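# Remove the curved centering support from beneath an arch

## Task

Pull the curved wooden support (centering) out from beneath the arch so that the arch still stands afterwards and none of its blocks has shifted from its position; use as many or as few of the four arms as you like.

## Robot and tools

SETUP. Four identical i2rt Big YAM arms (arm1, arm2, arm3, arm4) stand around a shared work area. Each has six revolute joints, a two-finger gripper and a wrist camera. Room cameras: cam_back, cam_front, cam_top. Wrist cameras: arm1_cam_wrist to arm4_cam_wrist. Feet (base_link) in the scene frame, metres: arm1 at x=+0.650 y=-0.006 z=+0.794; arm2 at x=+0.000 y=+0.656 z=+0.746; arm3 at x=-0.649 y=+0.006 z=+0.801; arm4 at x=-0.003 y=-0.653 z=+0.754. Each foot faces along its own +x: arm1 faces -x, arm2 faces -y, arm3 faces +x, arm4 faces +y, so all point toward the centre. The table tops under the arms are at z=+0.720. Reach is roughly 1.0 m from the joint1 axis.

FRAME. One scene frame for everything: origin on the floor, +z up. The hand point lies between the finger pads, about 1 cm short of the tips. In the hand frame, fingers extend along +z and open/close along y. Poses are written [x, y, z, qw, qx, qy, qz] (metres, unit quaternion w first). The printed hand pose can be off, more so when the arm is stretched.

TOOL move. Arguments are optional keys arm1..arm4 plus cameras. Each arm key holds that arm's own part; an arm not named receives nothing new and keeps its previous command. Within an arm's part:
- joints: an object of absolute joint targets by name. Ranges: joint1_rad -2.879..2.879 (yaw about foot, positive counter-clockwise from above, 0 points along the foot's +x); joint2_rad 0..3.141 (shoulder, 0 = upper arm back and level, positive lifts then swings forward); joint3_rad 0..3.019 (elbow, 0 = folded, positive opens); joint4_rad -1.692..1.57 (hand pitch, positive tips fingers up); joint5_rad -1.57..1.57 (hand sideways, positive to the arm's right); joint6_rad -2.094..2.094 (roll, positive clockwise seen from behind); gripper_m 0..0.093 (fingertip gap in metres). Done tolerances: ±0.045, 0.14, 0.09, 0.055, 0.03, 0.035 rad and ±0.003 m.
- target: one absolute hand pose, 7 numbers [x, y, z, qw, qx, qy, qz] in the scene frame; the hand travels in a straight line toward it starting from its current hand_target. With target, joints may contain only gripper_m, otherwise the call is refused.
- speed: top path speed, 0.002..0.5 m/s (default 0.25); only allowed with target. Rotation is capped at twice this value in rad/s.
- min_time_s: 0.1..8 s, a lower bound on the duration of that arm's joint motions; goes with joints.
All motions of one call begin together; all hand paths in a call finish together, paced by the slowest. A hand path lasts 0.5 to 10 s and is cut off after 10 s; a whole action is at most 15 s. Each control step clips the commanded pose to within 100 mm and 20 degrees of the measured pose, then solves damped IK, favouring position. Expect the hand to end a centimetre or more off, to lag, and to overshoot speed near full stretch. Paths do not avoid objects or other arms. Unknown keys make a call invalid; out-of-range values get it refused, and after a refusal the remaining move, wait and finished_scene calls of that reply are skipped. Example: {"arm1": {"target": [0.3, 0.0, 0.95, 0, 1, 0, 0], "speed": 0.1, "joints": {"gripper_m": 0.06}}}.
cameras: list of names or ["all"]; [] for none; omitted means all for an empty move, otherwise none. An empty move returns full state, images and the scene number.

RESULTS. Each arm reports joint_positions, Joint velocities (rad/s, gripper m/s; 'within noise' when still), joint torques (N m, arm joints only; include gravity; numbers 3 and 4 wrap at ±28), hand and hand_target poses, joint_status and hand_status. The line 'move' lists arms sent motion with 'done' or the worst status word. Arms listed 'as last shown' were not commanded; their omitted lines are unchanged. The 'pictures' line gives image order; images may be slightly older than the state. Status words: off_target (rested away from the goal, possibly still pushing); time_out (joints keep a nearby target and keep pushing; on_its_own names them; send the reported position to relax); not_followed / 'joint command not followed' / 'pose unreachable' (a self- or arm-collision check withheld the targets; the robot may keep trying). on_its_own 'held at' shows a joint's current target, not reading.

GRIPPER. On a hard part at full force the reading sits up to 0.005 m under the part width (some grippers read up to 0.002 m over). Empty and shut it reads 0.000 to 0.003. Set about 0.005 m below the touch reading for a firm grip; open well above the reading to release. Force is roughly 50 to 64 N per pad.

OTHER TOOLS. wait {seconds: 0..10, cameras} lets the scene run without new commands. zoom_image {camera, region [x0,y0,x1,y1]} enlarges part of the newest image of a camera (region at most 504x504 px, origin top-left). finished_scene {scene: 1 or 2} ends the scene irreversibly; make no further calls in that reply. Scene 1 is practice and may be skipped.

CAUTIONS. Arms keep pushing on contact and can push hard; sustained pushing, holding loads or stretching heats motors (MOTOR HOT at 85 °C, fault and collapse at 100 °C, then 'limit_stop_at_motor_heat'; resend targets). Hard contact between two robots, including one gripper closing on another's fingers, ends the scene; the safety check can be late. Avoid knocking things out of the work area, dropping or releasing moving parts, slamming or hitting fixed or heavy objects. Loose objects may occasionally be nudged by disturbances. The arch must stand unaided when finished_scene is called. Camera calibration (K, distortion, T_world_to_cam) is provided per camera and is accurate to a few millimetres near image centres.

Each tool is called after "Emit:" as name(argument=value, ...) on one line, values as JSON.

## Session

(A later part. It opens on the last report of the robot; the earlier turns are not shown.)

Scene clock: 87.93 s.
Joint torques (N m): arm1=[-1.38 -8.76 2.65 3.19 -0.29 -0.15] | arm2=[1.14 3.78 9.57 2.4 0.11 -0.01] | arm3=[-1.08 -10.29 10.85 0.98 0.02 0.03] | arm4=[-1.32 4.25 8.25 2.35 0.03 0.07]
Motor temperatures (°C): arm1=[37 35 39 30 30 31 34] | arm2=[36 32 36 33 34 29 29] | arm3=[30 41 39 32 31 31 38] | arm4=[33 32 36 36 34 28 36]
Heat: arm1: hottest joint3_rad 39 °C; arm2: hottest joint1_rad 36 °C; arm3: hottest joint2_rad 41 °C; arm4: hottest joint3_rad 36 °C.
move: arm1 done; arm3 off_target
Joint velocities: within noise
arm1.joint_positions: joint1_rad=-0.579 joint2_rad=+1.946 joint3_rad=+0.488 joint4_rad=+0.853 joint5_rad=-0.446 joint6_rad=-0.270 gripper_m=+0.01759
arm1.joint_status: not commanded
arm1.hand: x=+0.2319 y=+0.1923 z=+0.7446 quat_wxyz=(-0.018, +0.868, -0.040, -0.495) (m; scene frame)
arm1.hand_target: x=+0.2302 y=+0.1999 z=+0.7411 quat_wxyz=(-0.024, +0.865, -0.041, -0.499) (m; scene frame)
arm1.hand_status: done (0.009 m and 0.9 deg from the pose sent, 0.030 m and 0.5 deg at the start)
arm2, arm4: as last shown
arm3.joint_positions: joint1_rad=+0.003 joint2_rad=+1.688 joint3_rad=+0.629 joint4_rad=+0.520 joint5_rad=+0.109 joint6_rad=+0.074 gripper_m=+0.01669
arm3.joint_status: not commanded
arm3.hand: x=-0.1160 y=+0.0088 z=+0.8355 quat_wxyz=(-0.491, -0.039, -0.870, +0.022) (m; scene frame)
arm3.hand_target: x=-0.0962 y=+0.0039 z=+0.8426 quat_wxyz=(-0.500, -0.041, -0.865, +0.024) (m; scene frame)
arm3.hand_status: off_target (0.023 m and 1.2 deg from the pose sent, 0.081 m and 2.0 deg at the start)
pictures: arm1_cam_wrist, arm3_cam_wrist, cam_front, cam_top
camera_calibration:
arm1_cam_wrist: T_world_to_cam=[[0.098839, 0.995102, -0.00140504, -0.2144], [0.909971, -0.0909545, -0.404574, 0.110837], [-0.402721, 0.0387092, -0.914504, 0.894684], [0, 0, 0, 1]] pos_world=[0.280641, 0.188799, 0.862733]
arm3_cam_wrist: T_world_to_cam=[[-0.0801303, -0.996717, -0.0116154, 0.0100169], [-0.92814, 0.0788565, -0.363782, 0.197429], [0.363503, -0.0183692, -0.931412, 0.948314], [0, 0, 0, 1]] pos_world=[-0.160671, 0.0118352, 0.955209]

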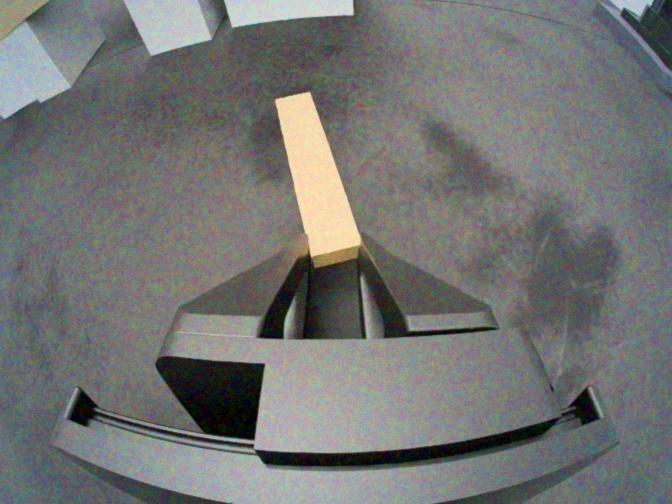

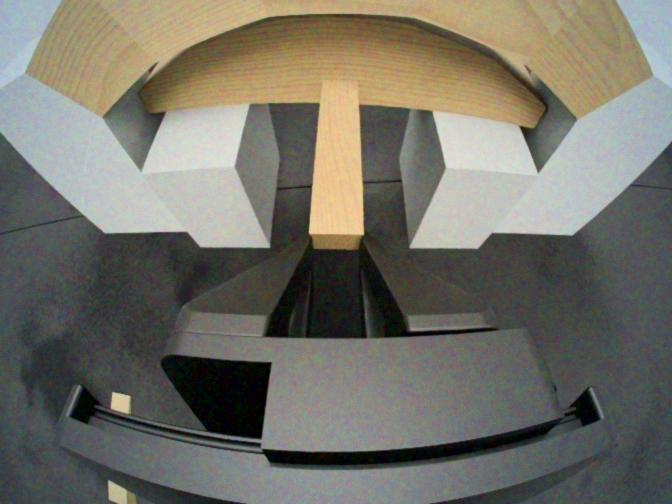

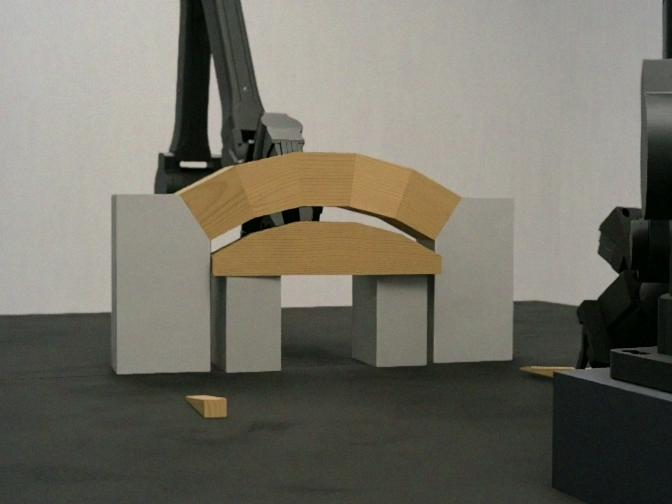

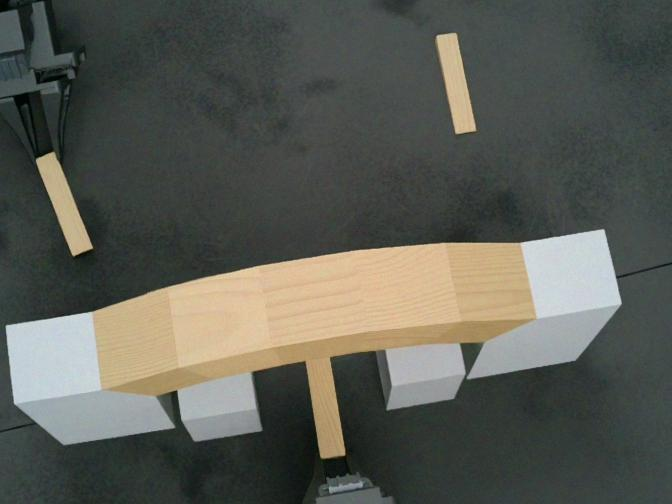

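Emit:
move(arm1={"joints":{"gripper_m":0.05}}, arm3={"target":[-0.145,-0.014,0.842,0.4995,0.0412,0.8651,-0.0238],"speed":0.1})

Emit:
move(arm1={"target":[0.26,0.20,0.85,0.0238,-0.8651,0.0412,0.4995],"speed":0.15}, arm3={"target":[-0.075,-0.021,0.842,0.4995,0.0412,0.8651,-0.0238],"speed":0.06}, cameras=["arm3_cam_wrist","cam_top","cam_front"])

Scene clock: 89.60 s.
Joint torques (N m): arm1=[-1.32 -8.82 2.62 3.21 -0.29 -0.16] | arm2=[1.26 3.84 9.52 2.43 0.11 -0.02] | arm3=[-1.55 -12.75 5.76 2.17 0.05 -0.04] | arm4=[-1.2 4.25 8.32 2.26 0.05 0.07]
Motor temperatures (°C): arm1=[37 35 39 30 30 31 34] | arm2=[36 32 37 33 34 29 29] | arm3=[30 41 39 32 31 31 38] | arm4=[33 32 36 36 34 28 36]
Heat: arm1: hottest joint3_rad 39 °C; arm2: hottest joint3_rad 37 °C; arm3: hottest joint2_rad 41 °C; arm4: hottest joint3_rad 36 °C.
move: arm1 done; arm3 off_target
Joint velocities: within noise
arm1.joint_positions: joint1_rad=-0.579 joint2_rad=+1.946 joint3_rad=+0.488 joint4_rad=+0.854 joint5_rad=-0.446 joint6_rad=-0.270 gripper_m=+0.04992
arm1.joint_status: all done
arm1.hand: x=+0.2318 y=+0.1924 z=+0.7447 quat_wxyz=(-0.018, +0.868, -0.040, -0.495) (m; scene frame)
arm1.hand_target: x=+0.2302 y=+0.1999 z=+0.7411 quat_wxyz=(-0.024, +0.865, -0.041, -0.499) (m; scene frame)
arm1.hand_status: not commanded
arm2, arm4: as last shown
arm3.joint_positions: joint1_rad=-0.045 joint2_rad=+1.646 joint3_rad=+0.544 joint4_rad=+0.545 joint5_rad=+0.068 joint6_rad=+0.056 gripper_m=+0.01669
arm3.joint_status: not commanded
arm3.hand: x=-0.1481 y=-0.0098 z=+0.8288 quat_wxyz=(-0.483, -0.042, -0.874, +0.021) (m; scene frame)
arm3.hand_target: x=-0.1451 y=-0.0140 z=+0.8419 quat_wxyz=(-0.499, -0.041, -0.865, +0.024) (m; scene frame)
arm3.hand_status: off_target (0.014 m and 2.2 deg from the pose sent, 0.037 m and 1.2 deg at the start)
pictures: none

Scene clock: 91.70 s.
Joint torques (N m): arm1=[-1.55 -8.94 3.88 1.35 -0.34 -0.2] | arm2=[1.03 3.66 9.5 2.45 0.1 -0.01] | arm3=[-1.2 -11.34 10.13 0.96 0.01 -0.03] | arm4=[-0.73 4.6 8.27 2.24 0.08 0.08]
Motor temperatures (°C): arm1=[37 35 39 30 30 31 34] | arm2=[36 32 37 33 34 29 29] | arm3=[30 41 39 32 30 31 38] | arm4=[33 32 36 36 34 28 35]
Heat: arm1: hottest joint3_rad 39 °C; arm2: hottest joint3_rad 37 °C; arm3: hottest joint2_rad 41 °C; arm4: hottest joint3_rad 36 °C.
move: arm1 done; arm3 off_target
Joint velocities: within noise
arm1.joint_positions: joint1_rad=-0.633 joint2_rad=+1.499 joint3_rad=+0.446 joint4_rad=+0.455 joint5_rad=-0.493 joint6_rad=-0.300 gripper_m=+0.04992
arm1.joint_status: not commanded
arm1.hand: x=+0.2528 y=+0.1975 z=+0.8509 quat_wxyz=(-0.021, +0.863, -0.038, -0.504) (m; scene frame)
arm1.hand_target: x=+0.2598 y=+0.1999 z=+0.8499 quat_wxyz=(-0.024, +0.865, -0.041, -0.500) (m; scene frame)
arm1.hand_status: done (0.008 m and 0.7 deg from the pose sent, 0.109 m and 0.9 deg at the start)
arm2, arm4: as last shown
arm3.joint_positions: joint1_rad=-0.058 joint2_rad=+1.727 joint3_rad=+0.699 joint4_rad=+0.501 joint5_rad=+0.056 joint6_rad=+0.049 gripper_m=+0.01669
arm3.joint_status: not commanded
arm3.hand: x=-0.0900 y=-0.0151 z=+0.8392 quat_wxyz=(-0.496, -0.042, -0.867, +0.020) (m; scene frame)
arm3.hand_target: x=-0.0757 y=-0.0210 z=+0.8423 quat_wxyz=(-0.500, -0.041, -0.865, +0.024) (m; scene frame)
arm3.hand_status: off_target (0.016 m and 0.7 deg from the pose sent, 0.075 m and 2.2 deg at the start)
pictures: arm3_cam_wrist, cam_front, cam_top
camera_calibration:
arm3_cam_wrist: T_world_to_cam=[[-0.0828411, -0.996405, -0.0177319, -0.00679124], [-0.923904, 0.0834586, -0.373411, 0.233497], [0.373549, -0.0145512, -0.927497, 0.939563], [0, 0, 0, 1]] pos_world=[-0.135806, -0.0125824, 0.958511]

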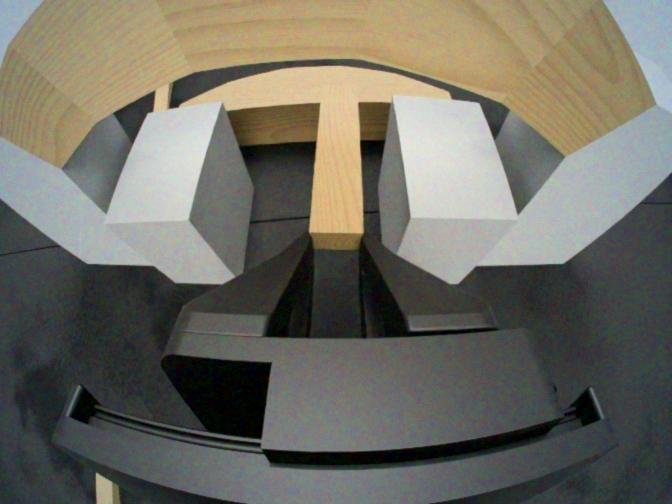

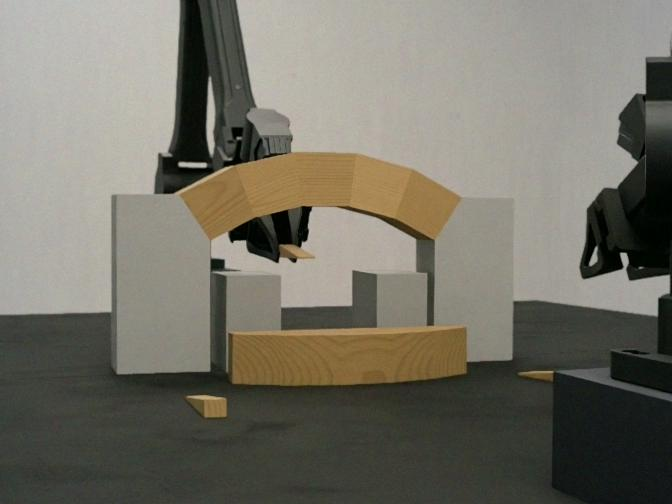

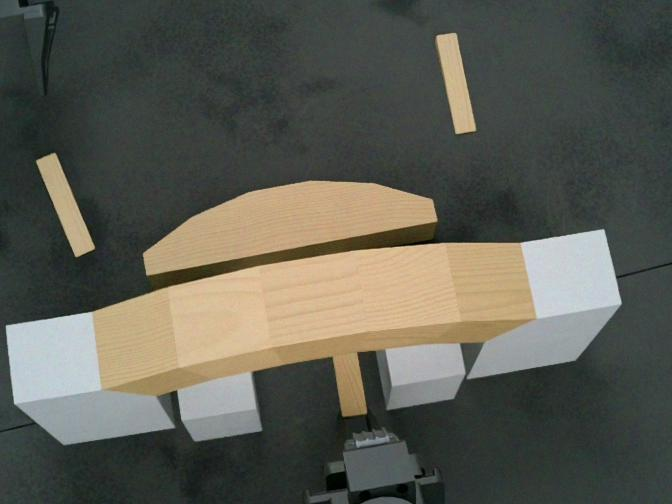

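Emit:
finished_scene(scene=1)

The scene is finished: the task was done.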